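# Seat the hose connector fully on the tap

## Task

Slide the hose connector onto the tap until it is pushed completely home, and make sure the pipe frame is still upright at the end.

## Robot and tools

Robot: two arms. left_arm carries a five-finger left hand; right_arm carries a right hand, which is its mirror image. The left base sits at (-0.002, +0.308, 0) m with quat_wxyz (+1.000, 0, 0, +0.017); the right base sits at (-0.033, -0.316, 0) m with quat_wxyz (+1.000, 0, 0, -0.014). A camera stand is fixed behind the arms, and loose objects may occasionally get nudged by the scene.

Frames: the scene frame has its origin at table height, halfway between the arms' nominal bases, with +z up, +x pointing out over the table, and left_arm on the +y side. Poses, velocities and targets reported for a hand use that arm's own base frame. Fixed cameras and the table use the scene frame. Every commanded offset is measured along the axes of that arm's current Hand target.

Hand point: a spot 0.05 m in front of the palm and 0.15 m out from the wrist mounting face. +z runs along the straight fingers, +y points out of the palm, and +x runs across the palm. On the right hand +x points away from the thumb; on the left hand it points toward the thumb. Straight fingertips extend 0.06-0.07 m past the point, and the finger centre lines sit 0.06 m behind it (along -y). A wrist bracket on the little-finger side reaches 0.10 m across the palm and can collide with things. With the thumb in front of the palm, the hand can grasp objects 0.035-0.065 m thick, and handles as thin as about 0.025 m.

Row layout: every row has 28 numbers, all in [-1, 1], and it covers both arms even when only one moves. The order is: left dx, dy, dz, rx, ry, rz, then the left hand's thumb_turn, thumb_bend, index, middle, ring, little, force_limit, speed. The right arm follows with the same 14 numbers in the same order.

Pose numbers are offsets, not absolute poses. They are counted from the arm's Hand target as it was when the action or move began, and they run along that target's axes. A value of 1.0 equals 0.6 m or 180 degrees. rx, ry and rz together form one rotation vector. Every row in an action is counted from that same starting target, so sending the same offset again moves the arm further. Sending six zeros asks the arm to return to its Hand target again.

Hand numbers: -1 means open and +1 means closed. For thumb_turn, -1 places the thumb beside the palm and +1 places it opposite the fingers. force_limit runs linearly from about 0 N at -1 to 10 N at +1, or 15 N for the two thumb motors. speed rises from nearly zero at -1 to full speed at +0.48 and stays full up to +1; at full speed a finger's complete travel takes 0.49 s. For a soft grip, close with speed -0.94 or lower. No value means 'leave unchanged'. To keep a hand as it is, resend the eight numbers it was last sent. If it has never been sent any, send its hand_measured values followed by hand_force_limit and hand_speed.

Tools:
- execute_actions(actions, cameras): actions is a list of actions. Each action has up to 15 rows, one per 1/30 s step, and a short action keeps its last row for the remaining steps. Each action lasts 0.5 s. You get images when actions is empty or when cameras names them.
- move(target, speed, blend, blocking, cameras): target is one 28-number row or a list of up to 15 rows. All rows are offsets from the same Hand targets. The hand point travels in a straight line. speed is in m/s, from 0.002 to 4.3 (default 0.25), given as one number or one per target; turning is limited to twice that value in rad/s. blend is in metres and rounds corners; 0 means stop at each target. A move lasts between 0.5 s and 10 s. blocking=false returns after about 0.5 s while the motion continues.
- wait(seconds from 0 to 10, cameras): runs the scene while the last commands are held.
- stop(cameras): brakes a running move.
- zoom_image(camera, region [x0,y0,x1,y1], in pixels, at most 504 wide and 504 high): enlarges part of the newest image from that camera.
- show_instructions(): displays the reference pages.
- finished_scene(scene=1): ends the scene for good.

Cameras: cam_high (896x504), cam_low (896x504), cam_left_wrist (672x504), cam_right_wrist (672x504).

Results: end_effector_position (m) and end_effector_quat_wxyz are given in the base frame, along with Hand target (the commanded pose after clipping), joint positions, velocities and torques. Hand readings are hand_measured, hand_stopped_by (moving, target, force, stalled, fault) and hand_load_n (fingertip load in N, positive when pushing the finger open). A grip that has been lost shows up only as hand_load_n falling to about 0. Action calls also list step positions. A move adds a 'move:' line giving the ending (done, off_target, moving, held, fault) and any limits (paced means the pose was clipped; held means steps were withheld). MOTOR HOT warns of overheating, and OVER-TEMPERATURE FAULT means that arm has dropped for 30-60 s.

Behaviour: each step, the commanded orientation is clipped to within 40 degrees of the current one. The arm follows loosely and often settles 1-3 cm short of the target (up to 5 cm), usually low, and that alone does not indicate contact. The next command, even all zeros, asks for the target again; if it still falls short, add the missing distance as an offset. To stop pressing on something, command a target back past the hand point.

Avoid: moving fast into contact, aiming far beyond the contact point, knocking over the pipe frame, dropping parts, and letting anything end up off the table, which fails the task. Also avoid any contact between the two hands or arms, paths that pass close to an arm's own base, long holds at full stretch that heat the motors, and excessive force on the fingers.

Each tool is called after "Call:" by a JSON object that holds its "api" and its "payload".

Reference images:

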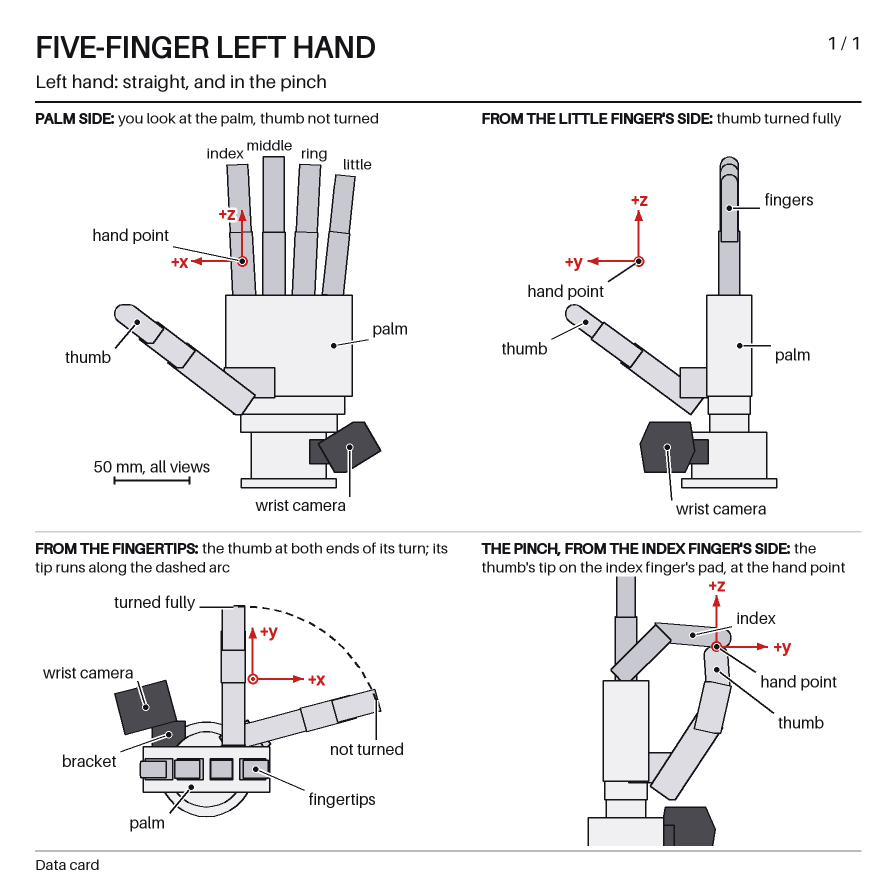

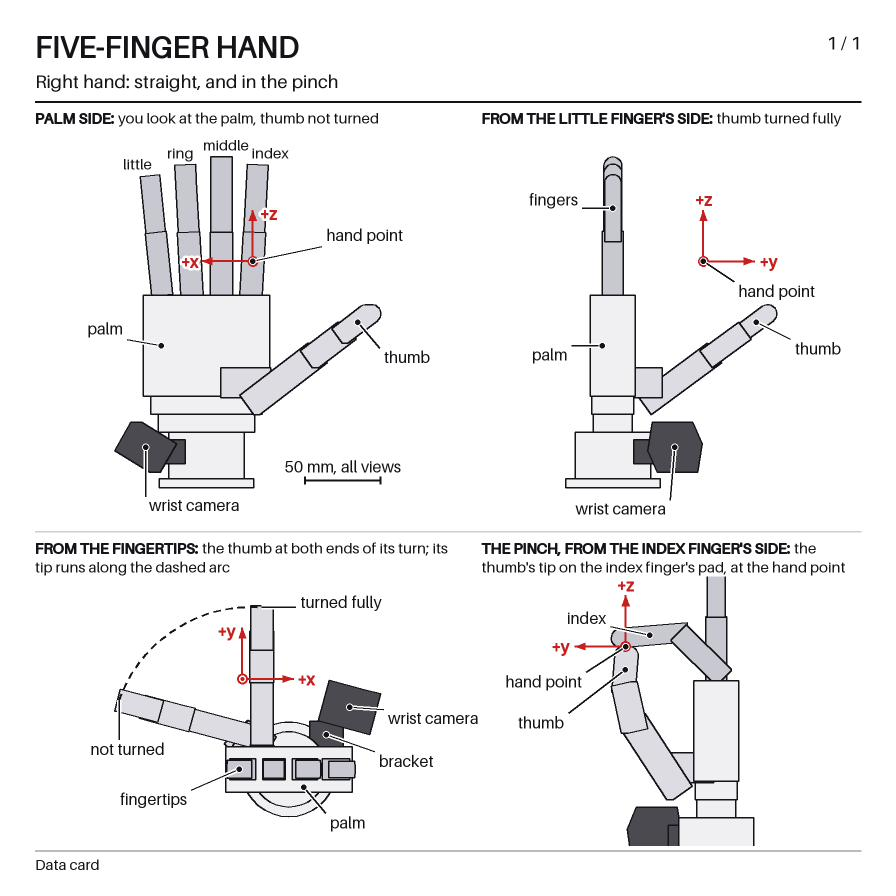

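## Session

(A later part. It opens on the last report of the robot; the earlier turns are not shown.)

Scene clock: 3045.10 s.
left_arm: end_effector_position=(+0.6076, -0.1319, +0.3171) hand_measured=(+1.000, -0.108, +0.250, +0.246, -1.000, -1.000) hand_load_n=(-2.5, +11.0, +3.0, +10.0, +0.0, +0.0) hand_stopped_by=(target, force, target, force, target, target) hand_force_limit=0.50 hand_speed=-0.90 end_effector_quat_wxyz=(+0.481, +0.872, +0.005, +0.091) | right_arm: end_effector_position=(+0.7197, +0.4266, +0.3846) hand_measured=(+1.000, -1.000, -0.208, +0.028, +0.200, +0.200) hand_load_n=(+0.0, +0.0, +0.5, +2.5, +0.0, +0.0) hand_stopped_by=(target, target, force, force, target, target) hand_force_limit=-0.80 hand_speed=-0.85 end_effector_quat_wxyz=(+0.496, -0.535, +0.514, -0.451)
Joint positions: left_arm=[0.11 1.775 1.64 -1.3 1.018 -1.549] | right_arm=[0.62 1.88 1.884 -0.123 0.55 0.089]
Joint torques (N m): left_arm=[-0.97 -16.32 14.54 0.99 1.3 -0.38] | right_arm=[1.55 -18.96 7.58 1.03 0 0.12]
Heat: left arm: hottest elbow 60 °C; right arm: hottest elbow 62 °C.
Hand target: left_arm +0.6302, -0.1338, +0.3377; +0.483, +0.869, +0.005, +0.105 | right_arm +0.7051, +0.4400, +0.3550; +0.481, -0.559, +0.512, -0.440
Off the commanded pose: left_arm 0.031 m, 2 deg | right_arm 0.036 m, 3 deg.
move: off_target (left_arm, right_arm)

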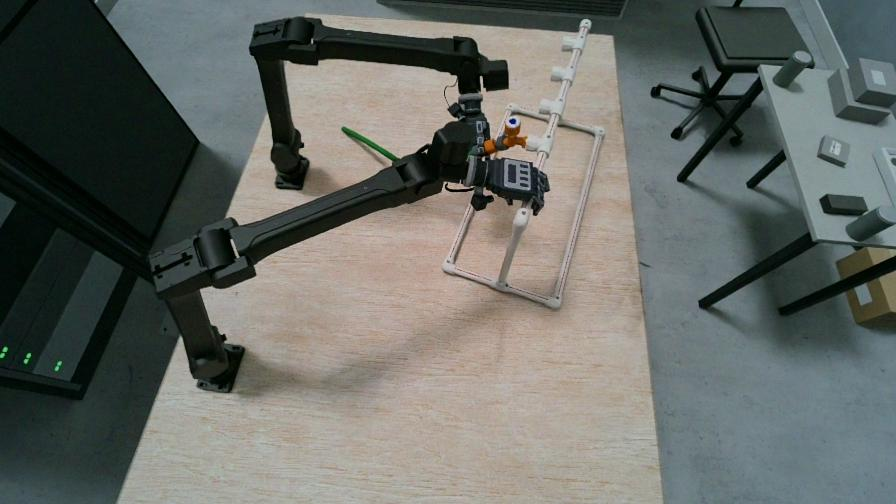

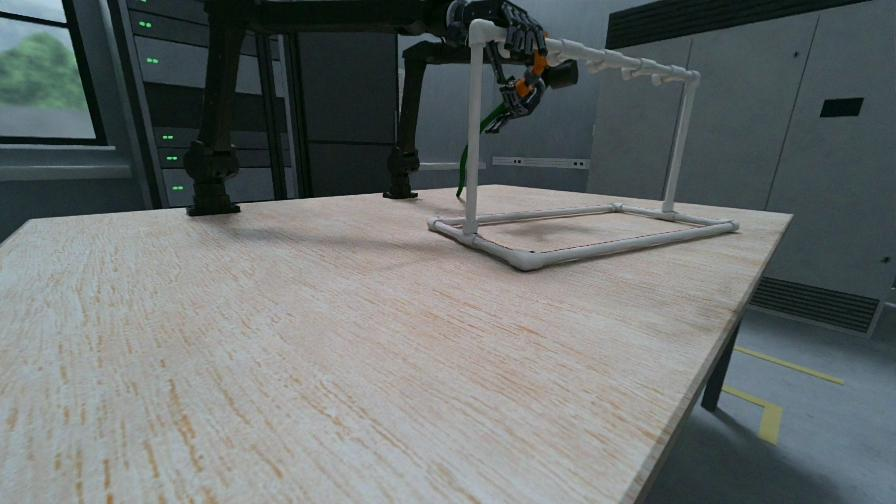

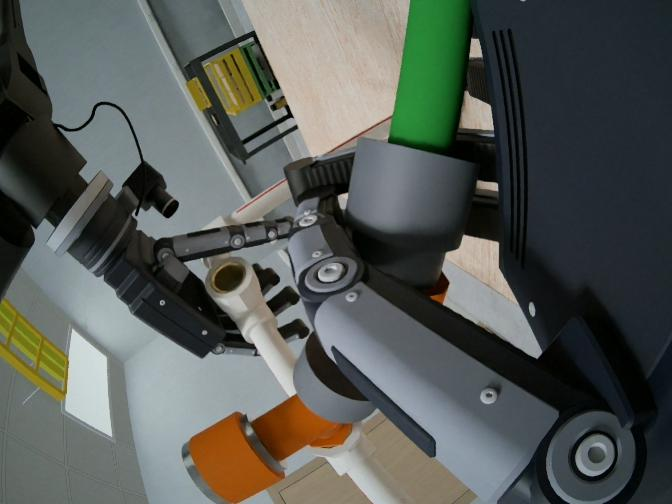

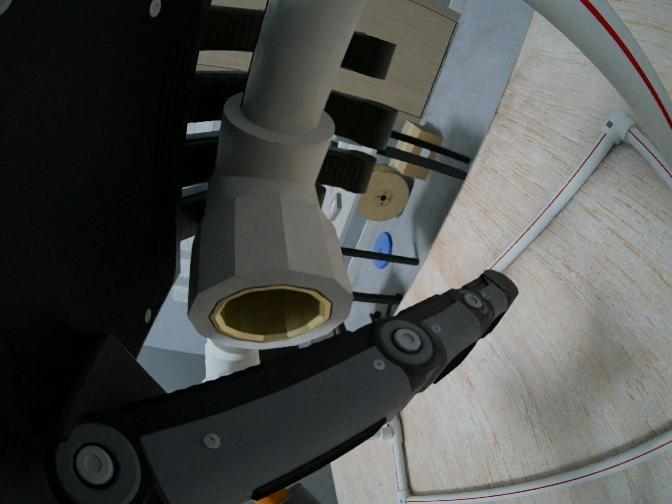

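Call:
{"api": "move", "payload": {"target": [-0.0138,-0.0093,0,0,0,0,1,0.05,0.25,0.25,-1,-1,0.5,-0.9,0.0024,0,0.0162,0,0,0,1,-1,-1,-1,-1,-1,-0.8,-0.6], "speed": 0.05, "cameras": ["cam_low","cam_right_wrist","cam_left_wrist"]}}

Scene clock: 3132.60 s.
left_arm: end_effector_position=(+0.6076, -0.1319, +0.3171) hand_measured=(+1.000, -0.108, +0.250, +0.246, -1.000, -1.000) hand_load_n=(-1.0, +10.5, +3.5, +10.5, +0.0, +0.0) hand_stopped_by=(target, force, target, force, target, target) hand_force_limit=0.50 hand_speed=-0.90 end_effector_quat_wxyz=(+0.481, +0.872, +0.005, +0.091) | right_arm: end_effector_position=(+0.7173, +0.4271, +0.3806) hand_measured=(+1.000, -1.000, -1.000, -1.000, -1.000, -1.000) hand_load_n=(+0.0, +0.0, +0.0, +0.0, +0.0, +0.0) hand_stopped_by=(target, target, target, target, target, target) hand_force_limit=-0.80 hand_speed=-0.60 end_effector_quat_wxyz=(-0.493, +0.542, -0.513, +0.448)
Joint positions: left_arm=[0.11 1.775 1.64 -1.3 1.018 -1.549] | right_arm=[0.621 1.877 1.878 -0.133 0.543 0.089]
Joint torques (N m): left_arm=[-0.62 -17.32 12.36 1.37 1.31 -0.29] | right_arm=[0.85 -17.08 10.17 1.26 -0.08 0.11]
Heat: left arm: hottest elbow 66 °C; right arm: hottest elbow 54 °C.
Hand target: left_arm +0.6226, -0.1317, +0.3316; +0.483, +0.869, +0.005, +0.104 | right_arm +0.7148, +0.4394, +0.3533; -0.481, +0.559, -0.512, +0.440
Off the commanded pose: left_arm 0.021 m, 2 deg | right_arm 0.030 m, 3 deg.
move: off_target (left_arm, right_arm)
Images, in order (width x height): cam_low 896x504, cam_left_wrist 672x504, cam_right_wrist 672x504.

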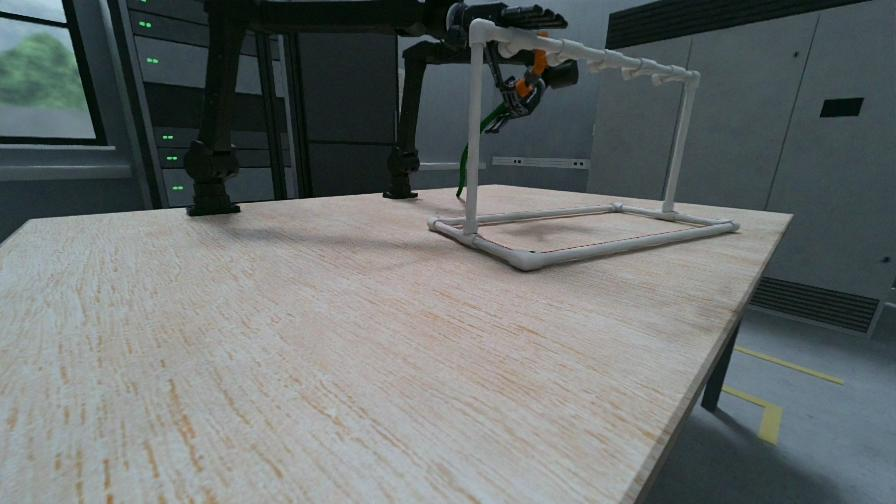

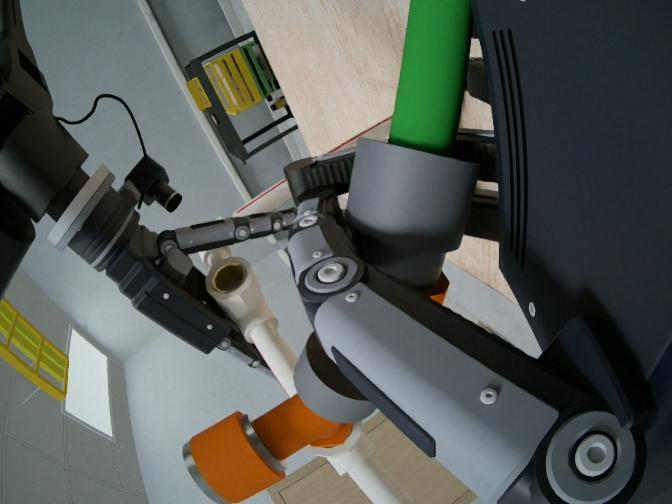

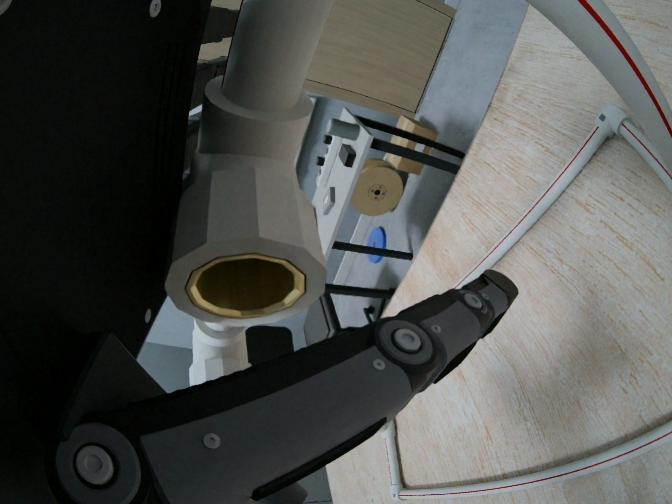

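Call:
{"api": "move", "payload": {"target": [[0,0,0,0,0,0,1,0.05,0.25,0.25,-1,-1,0.5,-0.9,-0.0242,-0.0255,-0.0402,0,0,0,1,-1,-1,-1,-1,-1,-0.8,-0.6],[0,0,0,0,0,0,1,0.05,0.25,0.25,-1,-1,0.5,-0.9,-0.0443,-0.1833,-0.0877,0,0,0,1,-1,-1,-1,-1,-1,-0.8,-0.6],[0,0,0,0,0,0,1,0.05,0.25,0.25,-1,-1,0.5,-0.9,-0.1017,-0.1882,-0.0563,0.0003,-0.1812,-0.0274,1,-1,-1,-1,-1,-1,-0.8,-0.6]], "speed": 0.08, "blend": [0.005,0.01,0], "cameras": ["all"]}}

Scene clock: 3149.83 s.
left_arm: end_effector_position=(+0.6076, -0.1319, +0.3171) hand_measured=(+1.000, -0.108, +0.250, +0.246, -1.000, -1.000) hand_load_n=(-1.0, +11.0, +3.0, +10.0, +0.0, +0.0) hand_stopped_by=(target, force, target, force, target, target) hand_force_limit=0.50 hand_speed=-0.90 end_effector_quat_wxyz=(+0.481, +0.872, +0.005, +0.091) | right_arm: end_effector_position=(+0.6793, +0.5019, +0.4629) hand_measured=(+1.000, -1.000, -1.000, -1.000, -1.000, -1.000) hand_load_n=(+0.0, +0.0, +0.0, +0.0, +0.0, +0.0) hand_stopped_by=(target, target, target, target, target, target) hand_force_limit=-0.80 hand_speed=-0.60 end_effector_quat_wxyz=(-0.585, +0.684, -0.336, +0.277)
Joint positions: left_arm=[0.11 1.775 1.64 -1.3 1.018 -1.549] | right_arm=[0.58 1.951 2.239 -0.451 -0.09 -0.001]
Joint torques (N m): left_arm=[-0.62 -17.38 12.36 1.37 1.31 -0.28] | right_arm=[-0.91 -17.49 15.9 1.4 -0.17 -0.06]
Heat: left arm: hottest elbow 65 °C; right arm: hottest elbow 56 °C.
Hand target: left_arm +0.6226, -0.1317, +0.3316; +0.483, +0.869, +0.005, +0.104 | right_arm +0.6930, +0.4987, +0.4702; -0.586, +0.681, -0.332, +0.286
Off the commanded pose: left_arm 0.021 m, 2 deg | right_arm 0.016 m, 1 deg.
move: off_target (left_arm, right_arm)

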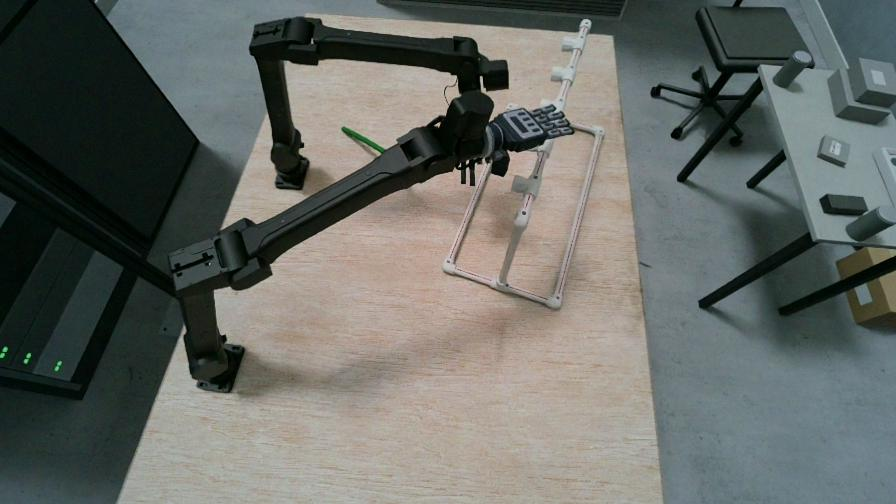

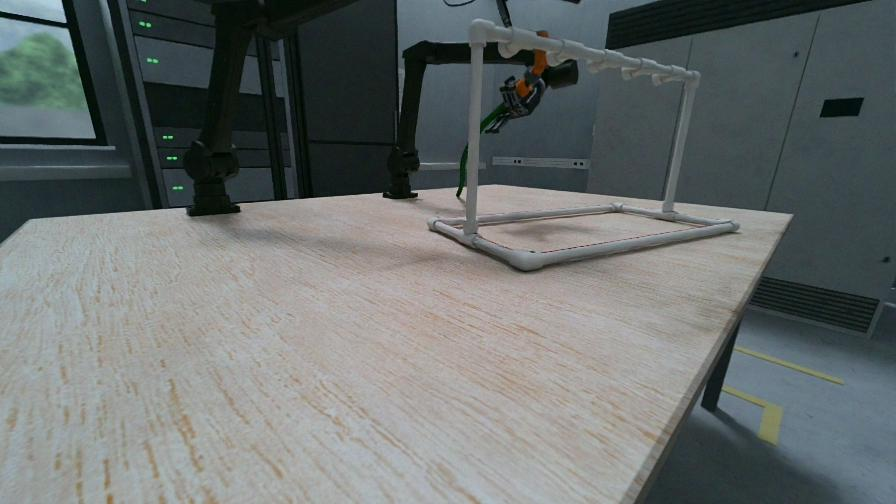

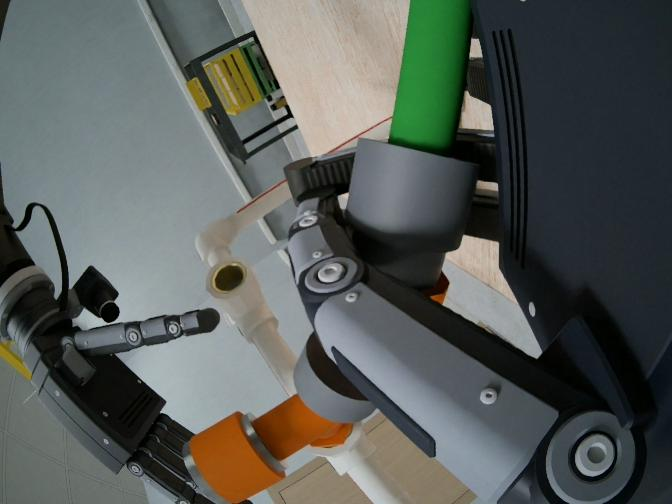

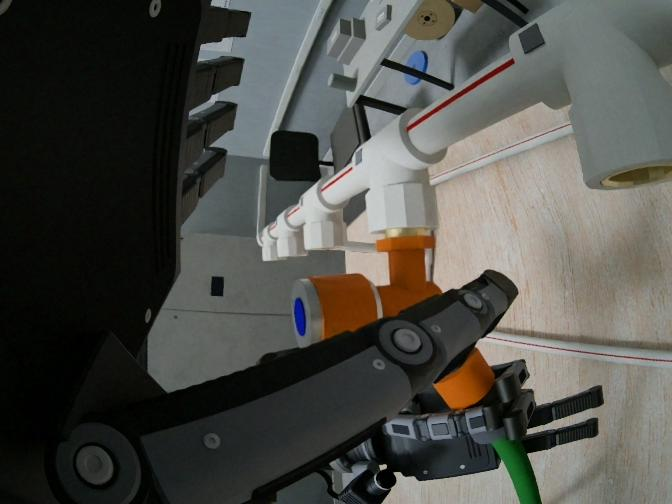

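Call:
{"api": "move", "payload": {"target": [[0,0,0,0,0,0,1,0.05,0.25,0.25,-1,-1,0.5,-0.9,0.0408,0.0075,-0.0162,0,0,0,1,-1,-1,-1,-1,-1,-0.8,-0.6],[0,0,0,0,0,0,1,0.05,0.25,0.25,-1,-1,0.5,-0.9,0.0408,0.1803,0.0098,0,0,0,1,-1,-1,-1,-1,-1,-0.8,-0.6]], "speed": 0.08, "blend": [0.005,0], "cameras": ["all"]}}

Scene clock: 3180.83 s.
left_arm: end_effector_position=(+0.6076, -0.1319, +0.3171) hand_measured=(+1.000, -0.108, +0.250, +0.246, -1.000, -1.000) hand_load_n=(-1.0, +11.0, +3.0, +10.5, +0.0, +0.0) hand_stopped_by=(target, force, target, force, target, target) hand_force_limit=0.50 hand_speed=-0.90 end_effector_quat_wxyz=(+0.481, +0.872, +0.005, +0.091) | right_arm: end_effector_position=(+0.6980, +0.4766, +0.3856) hand_measured=(+1.000, -1.000, -1.000, -1.000, -1.000, -1.000) hand_load_n=(+0.0, +0.0, +0.5, +0.0, +0.0, -0.5) hand_stopped_by=(target, target, target, target, target, target) hand_force_limit=-0.80 hand_speed=-0.60 end_effector_quat_wxyz=(-0.598, +0.671, -0.330, +0.289)
Joint positions: left_arm=[0.11 1.775 1.64 -1.3 1.018 -1.549] | right_arm=[0.534 1.898 1.923 -0.143 -0.129 -0.008]
Joint torques (N m): left_arm=[-0.67 -17.32 12.36 1.37 1.32 -0.28] | right_arm=[-0.44 -18.78 8.87 1.81 -0.17 -0.05]
Heat: left arm: hottest elbow 64 °C; right arm: hottest elbow 61 °C.
Hand target: left_arm +0.6226, -0.1317, +0.3316; +0.483, +0.869, +0.005, +0.104 | right_arm +0.7000, +0.4731, +0.3623; -0.586, +0.681, -0.332, +0.286
Off the commanded pose: left_arm 0.021 m, 2 deg | right_arm 0.024 m, 2 deg.
move: off_target (left_arm, right_arm)

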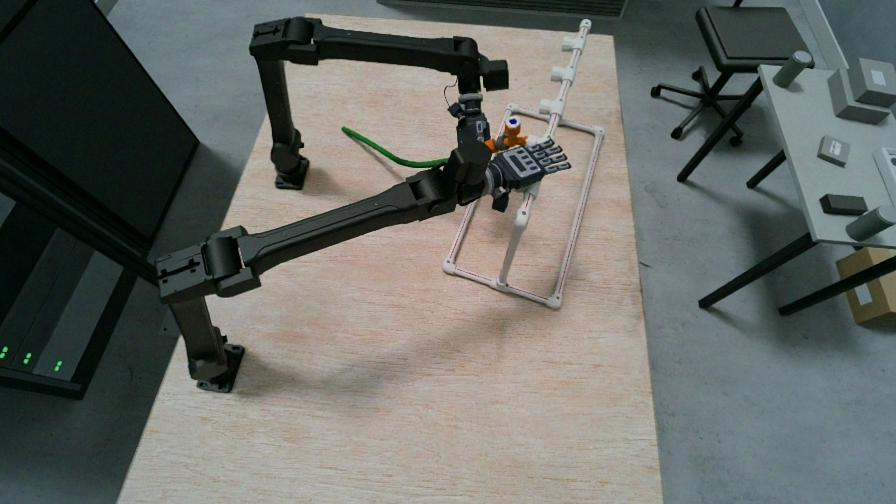

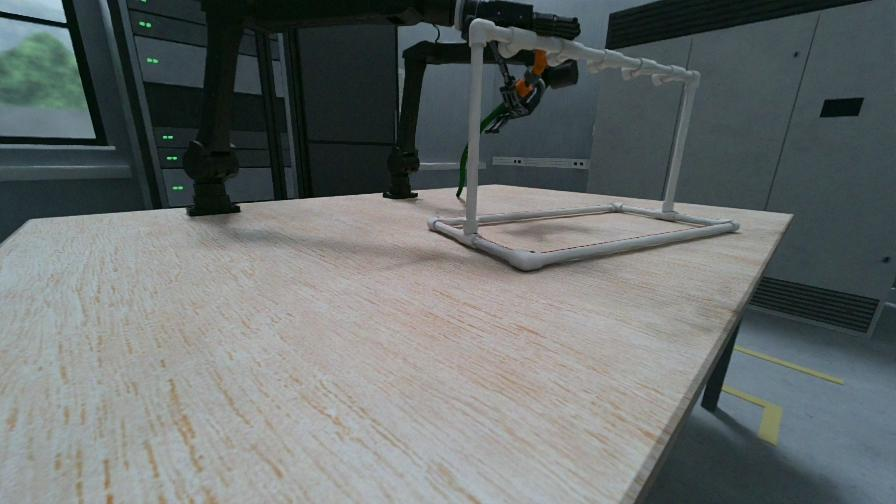

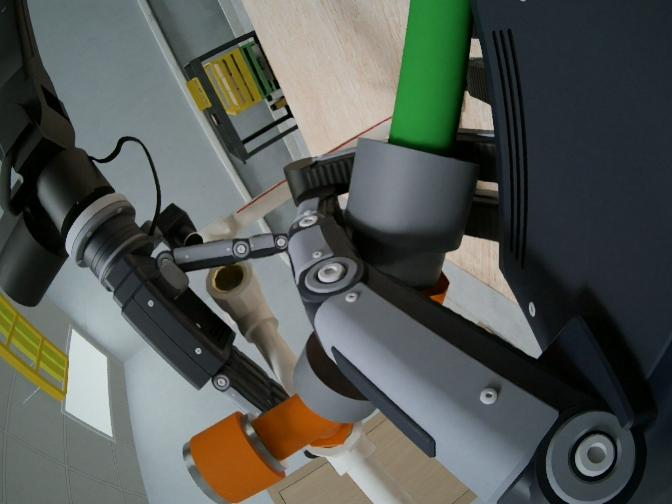

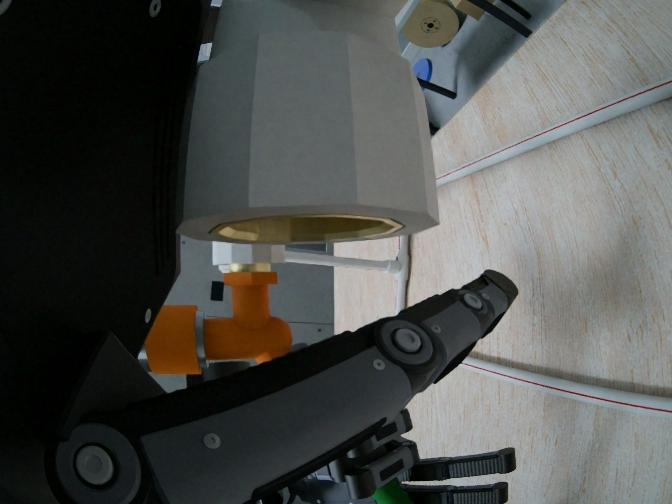

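Call:
{"api": "zoom_image", "payload": {"camera": "cam_low", "region": [460, 0, 640, 140]}}

Call:
{"api": "zoom_image", "payload": {"camera": "cam_high", "region": [430, 80, 630, 230]}}

Scaled by 2.800.

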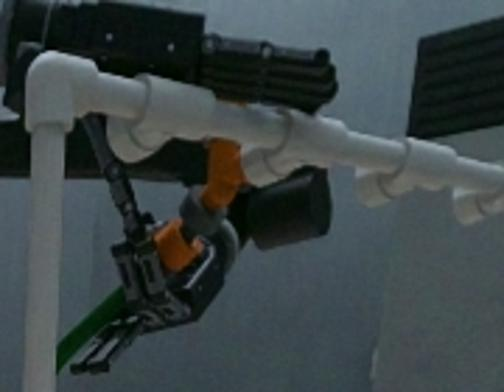

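Scaled by 2.520.

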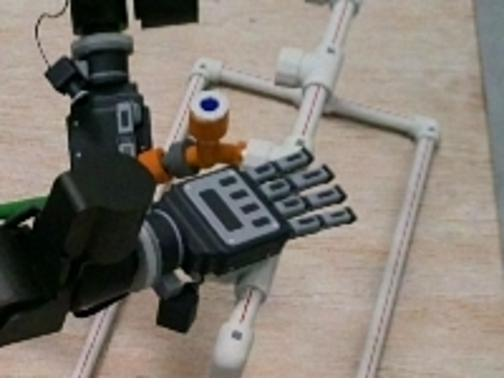

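Call:
{"api": "move", "payload": {"target": [[0,0,0,0,0,0,1,0.05,0.25,0.25,-1,-1,0.5,-0.9,0.0001,-0.2355,-0.0353,0,0,0,1,-1,-1,-1,-1,-1,-0.8,-0.6],[0,0,0,0,0,0,1,0.05,0.25,0.25,-1,-1,0.5,-0.9,-0.1005,-0.2345,-0.0412,0,0.0878,0.0131,-1,-1,-1,-1,-1,-1,-0.8,0]], "speed": 0.1, "blend": [0.01,0], "cameras": ["all"]}}

Scene clock: 3400.23 s.
left_arm: end_effector_position=(+0.6076, -0.1319, +0.3171) hand_measured=(+1.000, -0.108, +0.250, +0.246, -1.000, -1.000) hand_load_n=(-1.0, +10.5, +3.5, +10.5, +0.0, +0.0) hand_stopped_by=(target, force, target, force, target, target) hand_force_limit=0.50 hand_speed=-0.90 end_effector_quat_wxyz=(+0.481, +0.872, +0.005, +0.091) | right_arm: end_effector_position=(+0.6620, +0.5118, +0.4971) hand_measured=(-1.000, -1.000, -1.000, -1.000, -1.000, -1.000) hand_load_n=(+0.0, +0.0, +0.0, +0.0, +0.0, +0.0) hand_stopped_by=(target, target, target, target, target, target) hand_force_limit=-0.80 hand_speed=0.00 end_effector_quat_wxyz=(-0.534, +0.633, -0.422, +0.368)
Joint positions: left_arm=[0.11 1.775 1.64 -1.3 1.018 -1.549] | right_arm=[0.692 1.955 2.342 -0.553 0.308 0.035]
Joint torques (N m): left_arm=[-0.56 -17.32 12.36 1.37 1.31 -0.29] | right_arm=[0.44 -18.49 13.57 1.39 0.13 0.26]
Heat: left arm: hottest elbow 62 °C; right arm: hottest elbow 55 °C.
Hand target: left_arm +0.6226, -0.1317, +0.3316; +0.483, +0.869, +0.005, +0.104 | right_arm +0.6601, +0.5185, +0.5050; -0.541, +0.629, -0.424, +0.365
Off the commanded pose: left_arm 0.021 m, 2 deg | right_arm 0.011 m, 1 deg.
move: off_target (left_arm, right_arm); target 2's new numbers were sent with right_arm's hand 0.011 m and 1 deg from that target

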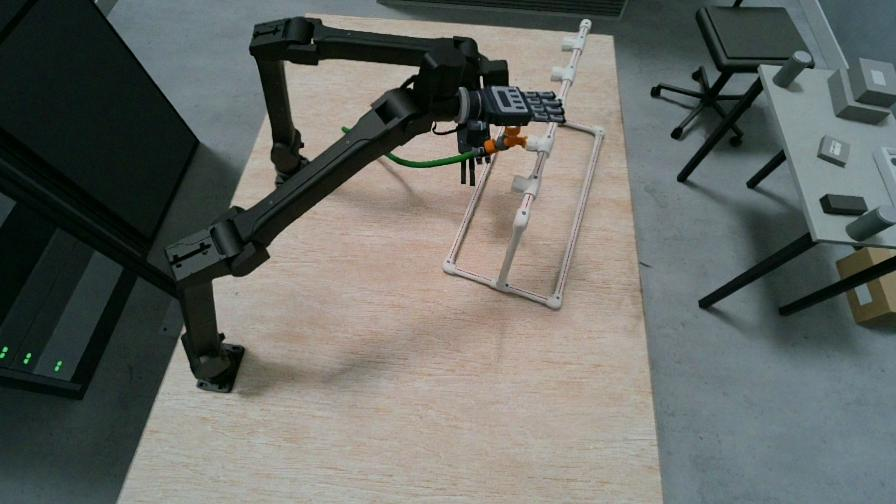

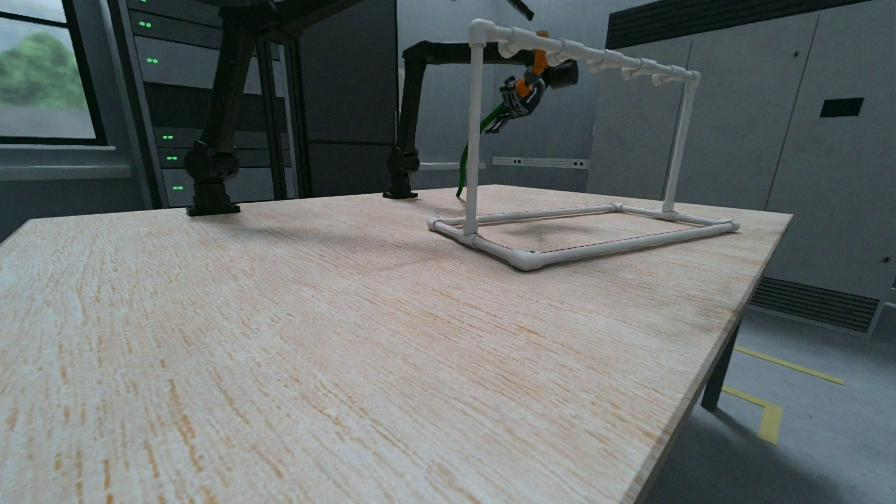

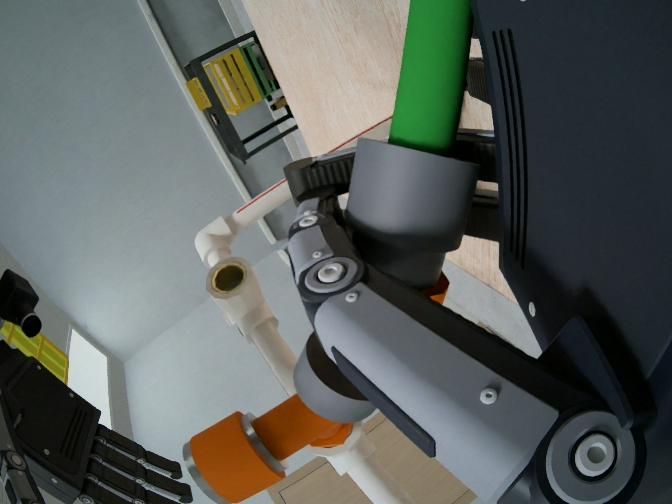

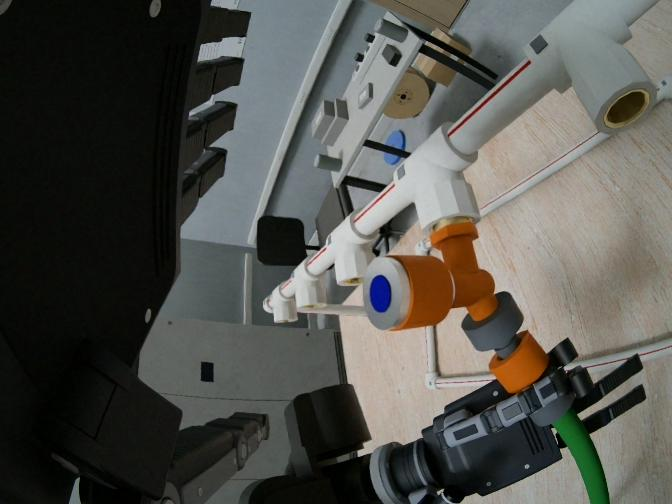

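Call:
{"api": "zoom_image", "payload": {"camera": "cam_right_wrist", "region": [350, 210, 670, 450]}}

Scaled by 1.575 from the camera's 672x504 image, which has a finer 960x720 frame.

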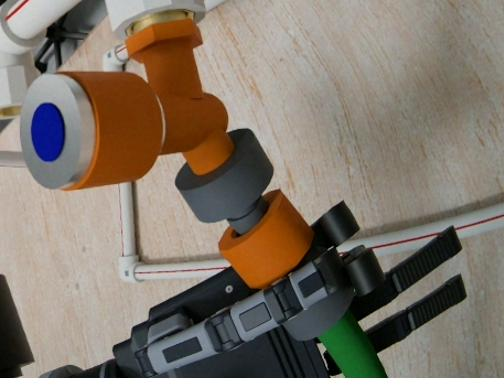

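Call:
{"api": "zoom_image", "payload": {"camera": "cam_high", "region": [430, 50, 630, 200]}}

Call:
{"api": "zoom_image", "payload": {"camera": "cam_low", "region": [440, 0, 640, 120]}}

Scaled by 2.520.

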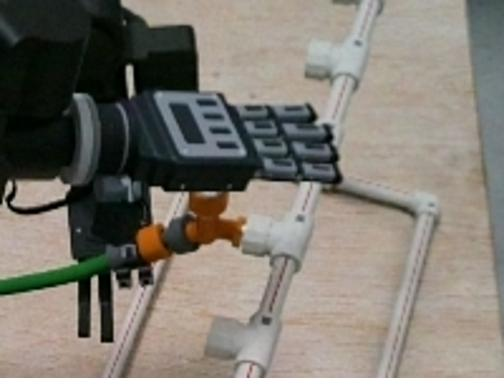

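Scaled by 2.520.

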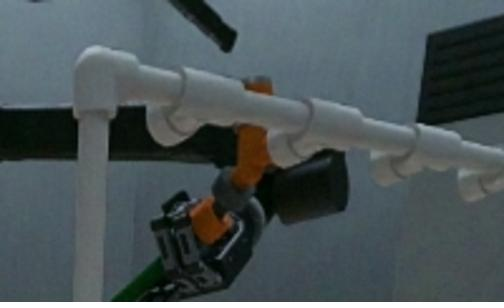

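Call:
{"api": "move", "payload": {"target": [0,0,0,0,0,0,1,0.05,0.25,0.25,-1,-1,0.5,-0.9,-0.015,0.088,-0.0242,0,0,0,-1,-1,-1,-1,-1,-1,-0.8,0], "speed": 0.08, "cameras": ["all"]}}

Scene clock: 3488.33 s.
left_arm: end_effector_position=(+0.6076, -0.1319, +0.3171) hand_measured=(+1.000, -0.108, +0.250, +0.246, -1.000, -1.000) hand_load_n=(-1.0, +11.0, +3.5, +10.0, +0.0, +0.0) hand_stopped_by=(target, force, target, force, target, target) hand_force_limit=0.50 hand_speed=-0.90 end_effector_quat_wxyz=(+0.481, +0.872, +0.005, +0.091) | right_arm: end_effector_position=(+0.6420, +0.5123, +0.4532) hand_measured=(-1.000, -1.000, -1.000, -1.000, -1.000, -1.000) hand_load_n=(+0.0, +0.0, +0.0, +0.0, +0.0, +0.0) hand_stopped_by=(target, target, target, target, target, target) hand_force_limit=-0.80 hand_speed=0.00 end_effector_quat_wxyz=(-0.533, +0.633, -0.423, +0.369)
Joint positions: left_arm=[0.11 1.775 1.64 -1.3 1.018 -1.549] | right_arm=[0.713 1.854 2.069 -0.384 0.332 0.039]
Joint torques (N m): left_arm=[-0.62 -17.32 12.36 1.39 1.31 -0.28] | right_arm=[0.62 -19.19 9.73 2.47 0.14 0.25]
Heat: left arm: hottest elbow 62 °C; right arm: hottest elbow 64 °C.
Hand target: left_arm +0.6226, -0.1317, +0.3316; +0.483, +0.869, +0.005, +0.104 | right_arm +0.6361, +0.5185, +0.4552; -0.541, +0.628, -0.423, +0.365
Off the commanded pose: left_arm 0.021 m, 2 deg | right_arm 0.009 m, 1 deg.
move: off_target (left_arm)

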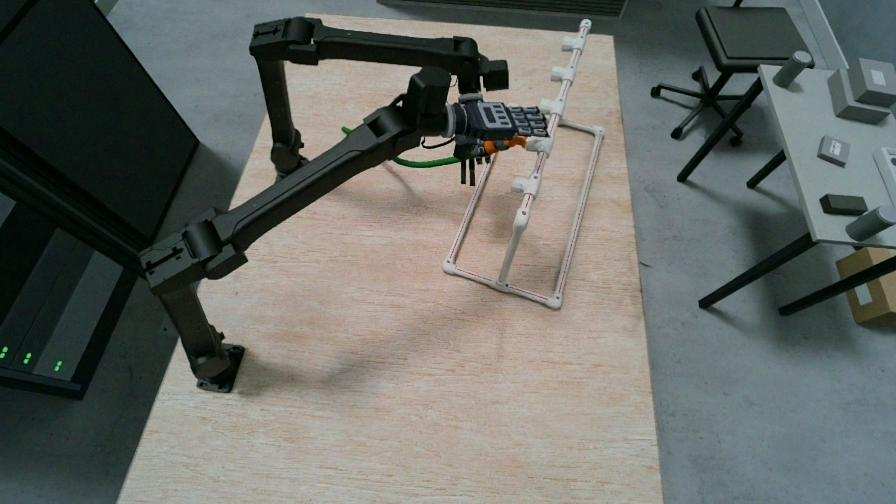

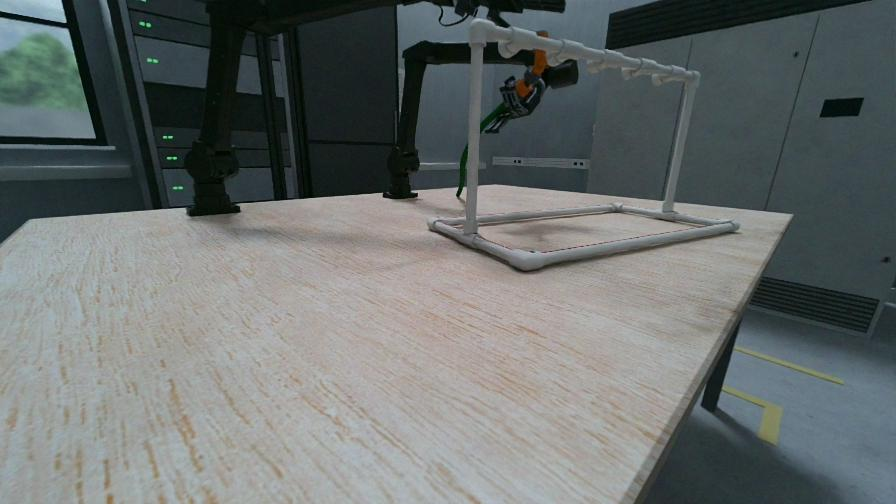

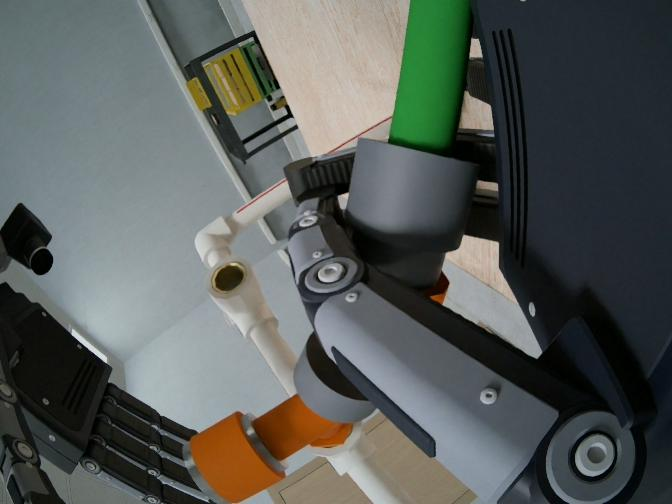

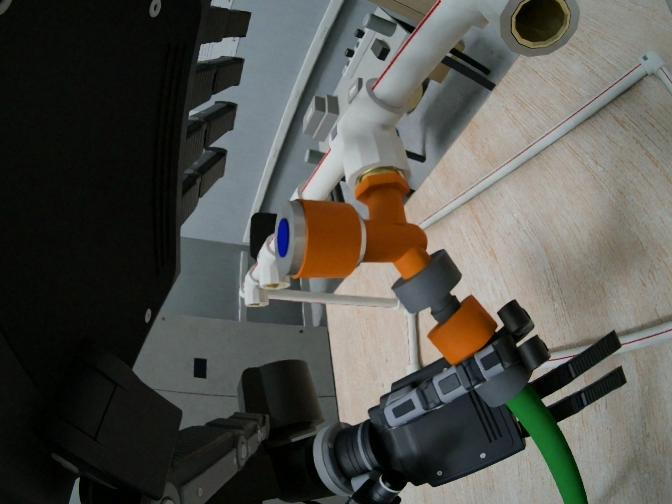

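Call:
{"api": "move", "payload": {"target": [0,0,0,0,0,0,1,0.05,0.25,0.25,-1,-1,0.5,-0.9,0,0.0528,0.008,0,0,0,-1,-1,-1,-1,-1,-1,-0.8,0], "speed": 0.05, "cameras": ["cam_high","cam_low","cam_right_wrist"]}}

Scene clock: 3509.17 s.
left_arm: end_effector_position=(+0.6076, -0.1319, +0.3171) hand_measured=(+1.000, -0.108, +0.250, +0.246, -1.000, -1.000) hand_load_n=(-1.0, +11.0, +3.0, +10.5, +0.0, +0.0) hand_stopped_by=(target, force, target, force, target, target) hand_force_limit=0.50 hand_speed=-0.90 end_effector_quat_wxyz=(+0.481, +0.872, +0.005, +0.091) | right_arm: end_effector_position=(+0.6425, +0.5127, +0.4204) hand_measured=(-1.000, -1.000, -1.000, -1.000, -1.000, -1.000) hand_load_n=(+0.0, +0.0, +0.0, +0.0, +0.0, +0.0) hand_stopped_by=(target, target, target, target, target, target) hand_force_limit=-0.80 hand_speed=0.00 end_effector_quat_wxyz=(-0.533, +0.633, -0.423, +0.368)
Joint positions: left_arm=[0.11 1.775 1.64 -1.3 1.018 -1.549] | right_arm=[0.713 1.839 1.961 -0.293 0.332 0.041]
Joint torques (N m): left_arm=[-0.62 -17.32 12.36 1.37 1.31 -0.28] | right_arm=[0.62 -19.31 9.74 2.5 0.12 0.24]
Heat: left arm: hottest elbow 62 °C; right arm: hottest elbow 60 °C.
Hand target: left_arm +0.6226, -0.1317, +0.3316; +0.483, +0.869, +0.005, +0.104 | right_arm +0.6361, +0.5186, +0.4229; -0.541, +0.629, -0.424, +0.365
Off the commanded pose: left_arm 0.021 m, 2 deg | right_arm 0.009 m, 1 deg.
move: off_target (left_arm)
Images, in order (width x height): cam_high 896x504, cam_low 896x504, cam_right_wrist 672x504.

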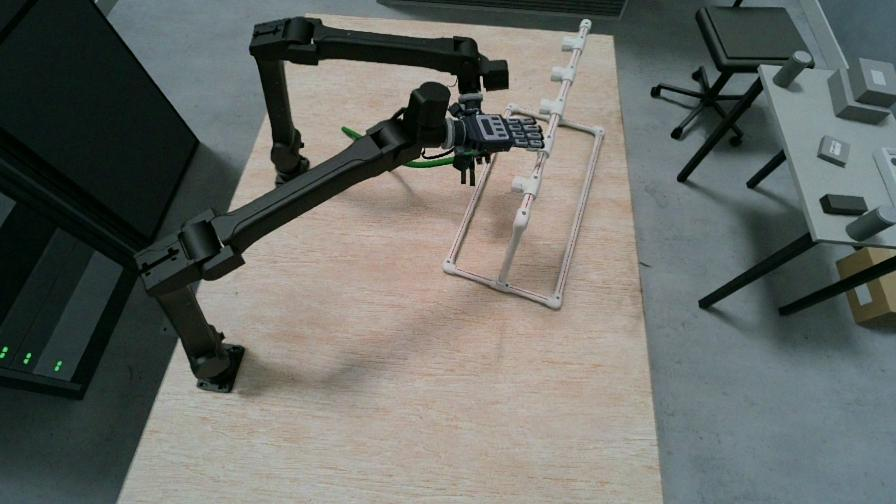

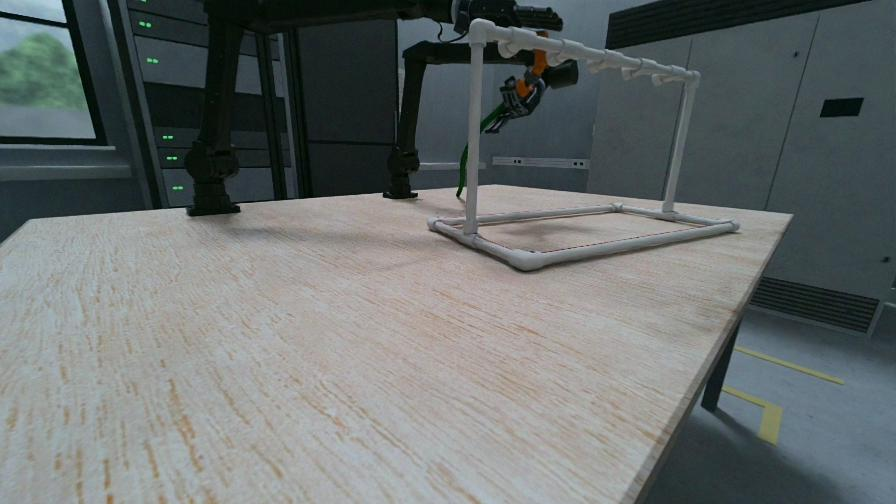

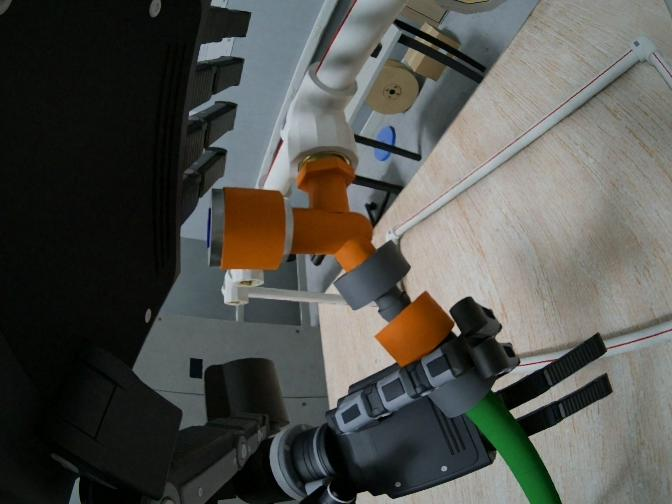

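Call:
{"api": "move", "payload": {"target": [[0,0,0,0,0,0,1,0.05,0.25,0.25,-1,-1,0.5,-0.9,0,-0.0447,-0.0068,0,0,0,-1,-1,-1,-1,-1,-1,-0.8,0],[0,0,0,0,0,0,1,0.05,0.25,0.25,-1,-1,0.5,-0.9,0.019,-0.054,0.0548,0,0,0,-1,-1,-1,-1,-1,-1,-0.8,0]], "speed": 0.06, "blend": [0.005,0], "cameras": ["cam_high","cam_low","cam_right_wrist"]}}

Scene clock: 3553.57 s.
left_arm: end_effector_position=(+0.6076, -0.1319, +0.3171) hand_measured=(+1.000, -0.108, +0.250, +0.246, -1.000, -1.000) hand_load_n=(-1.0, +10.5, +3.0, +10.5, +0.0, +0.0) hand_stopped_by=(target, force, target, force, target, target) hand_force_limit=0.50 hand_speed=-0.90 end_effector_quat_wxyz=(+0.481, +0.872, +0.005, +0.091) | right_arm: end_effector_position=(+0.6632, +0.5230, +0.4375) hand_measured=(-1.000, -1.000, -1.000, -1.000, -1.000, -1.000) hand_load_n=(-0.5, +0.0, -0.5, +0.0, +0.0, +0.0) hand_stopped_by=(target, target, target, target, target, target) hand_force_limit=-0.80 hand_speed=0.00 end_effector_quat_wxyz=(-0.535, +0.637, -0.421, +0.362)
Joint positions: left_arm=[0.11 1.775 1.64 -1.3 1.018 -1.549] | right_arm=[0.7 1.921 2.13 -0.384 0.304 0.042]
Joint torques (N m): left_arm=[-0.62 -17.32 12.36 1.37 1.31 -0.29] | right_arm=[-0.97 -17.49 16.03 1.32 -0.1 0.15]
Heat: left arm: hottest elbow 62 °C; right arm: hottest elbow 58 °C.
Hand target: left_arm +0.6226, -0.1317, +0.3316; +0.483, +0.869, +0.005, +0.104 | right_arm +0.6751, +0.5219, +0.4502; -0.541, +0.629, -0.424, +0.365
Off the commanded pose: left_arm 0.021 m, 2 deg | right_arm 0.017 m, 1 deg.
move: off_target (left_arm, right_arm)
Images, in order (width x height): cam_high 896x504, cam_low 896x504, cam_right_wrist 672x504.

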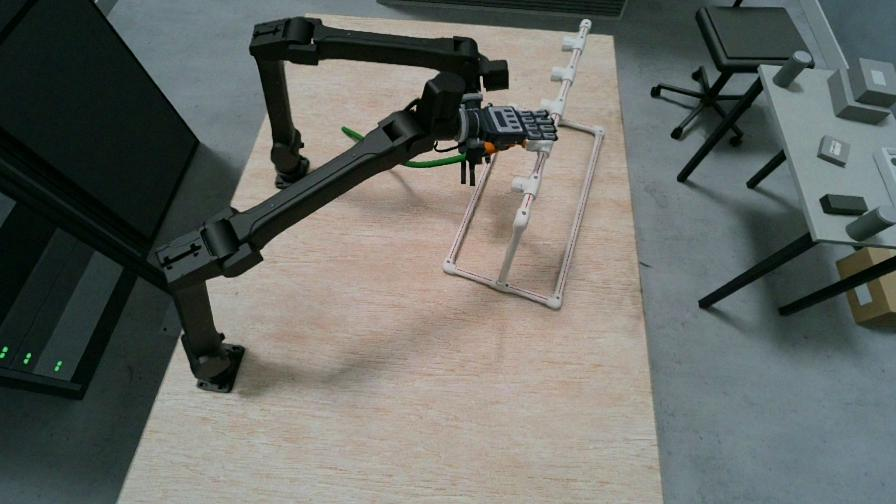

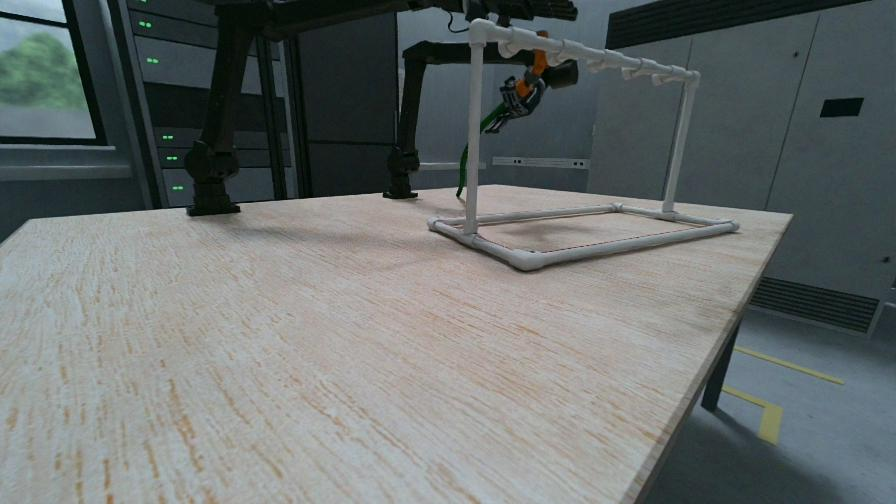

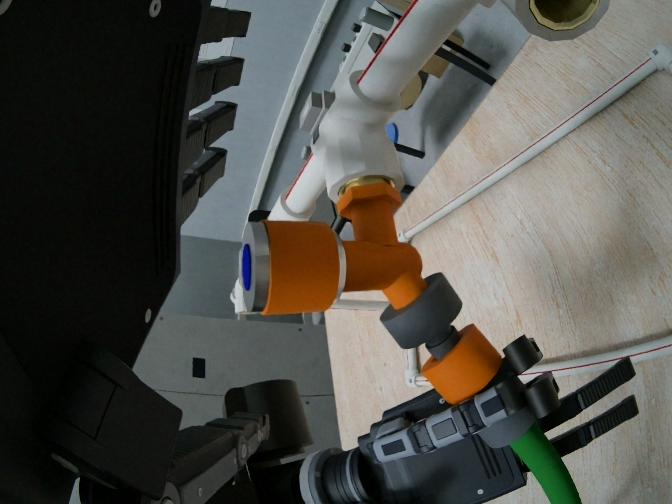

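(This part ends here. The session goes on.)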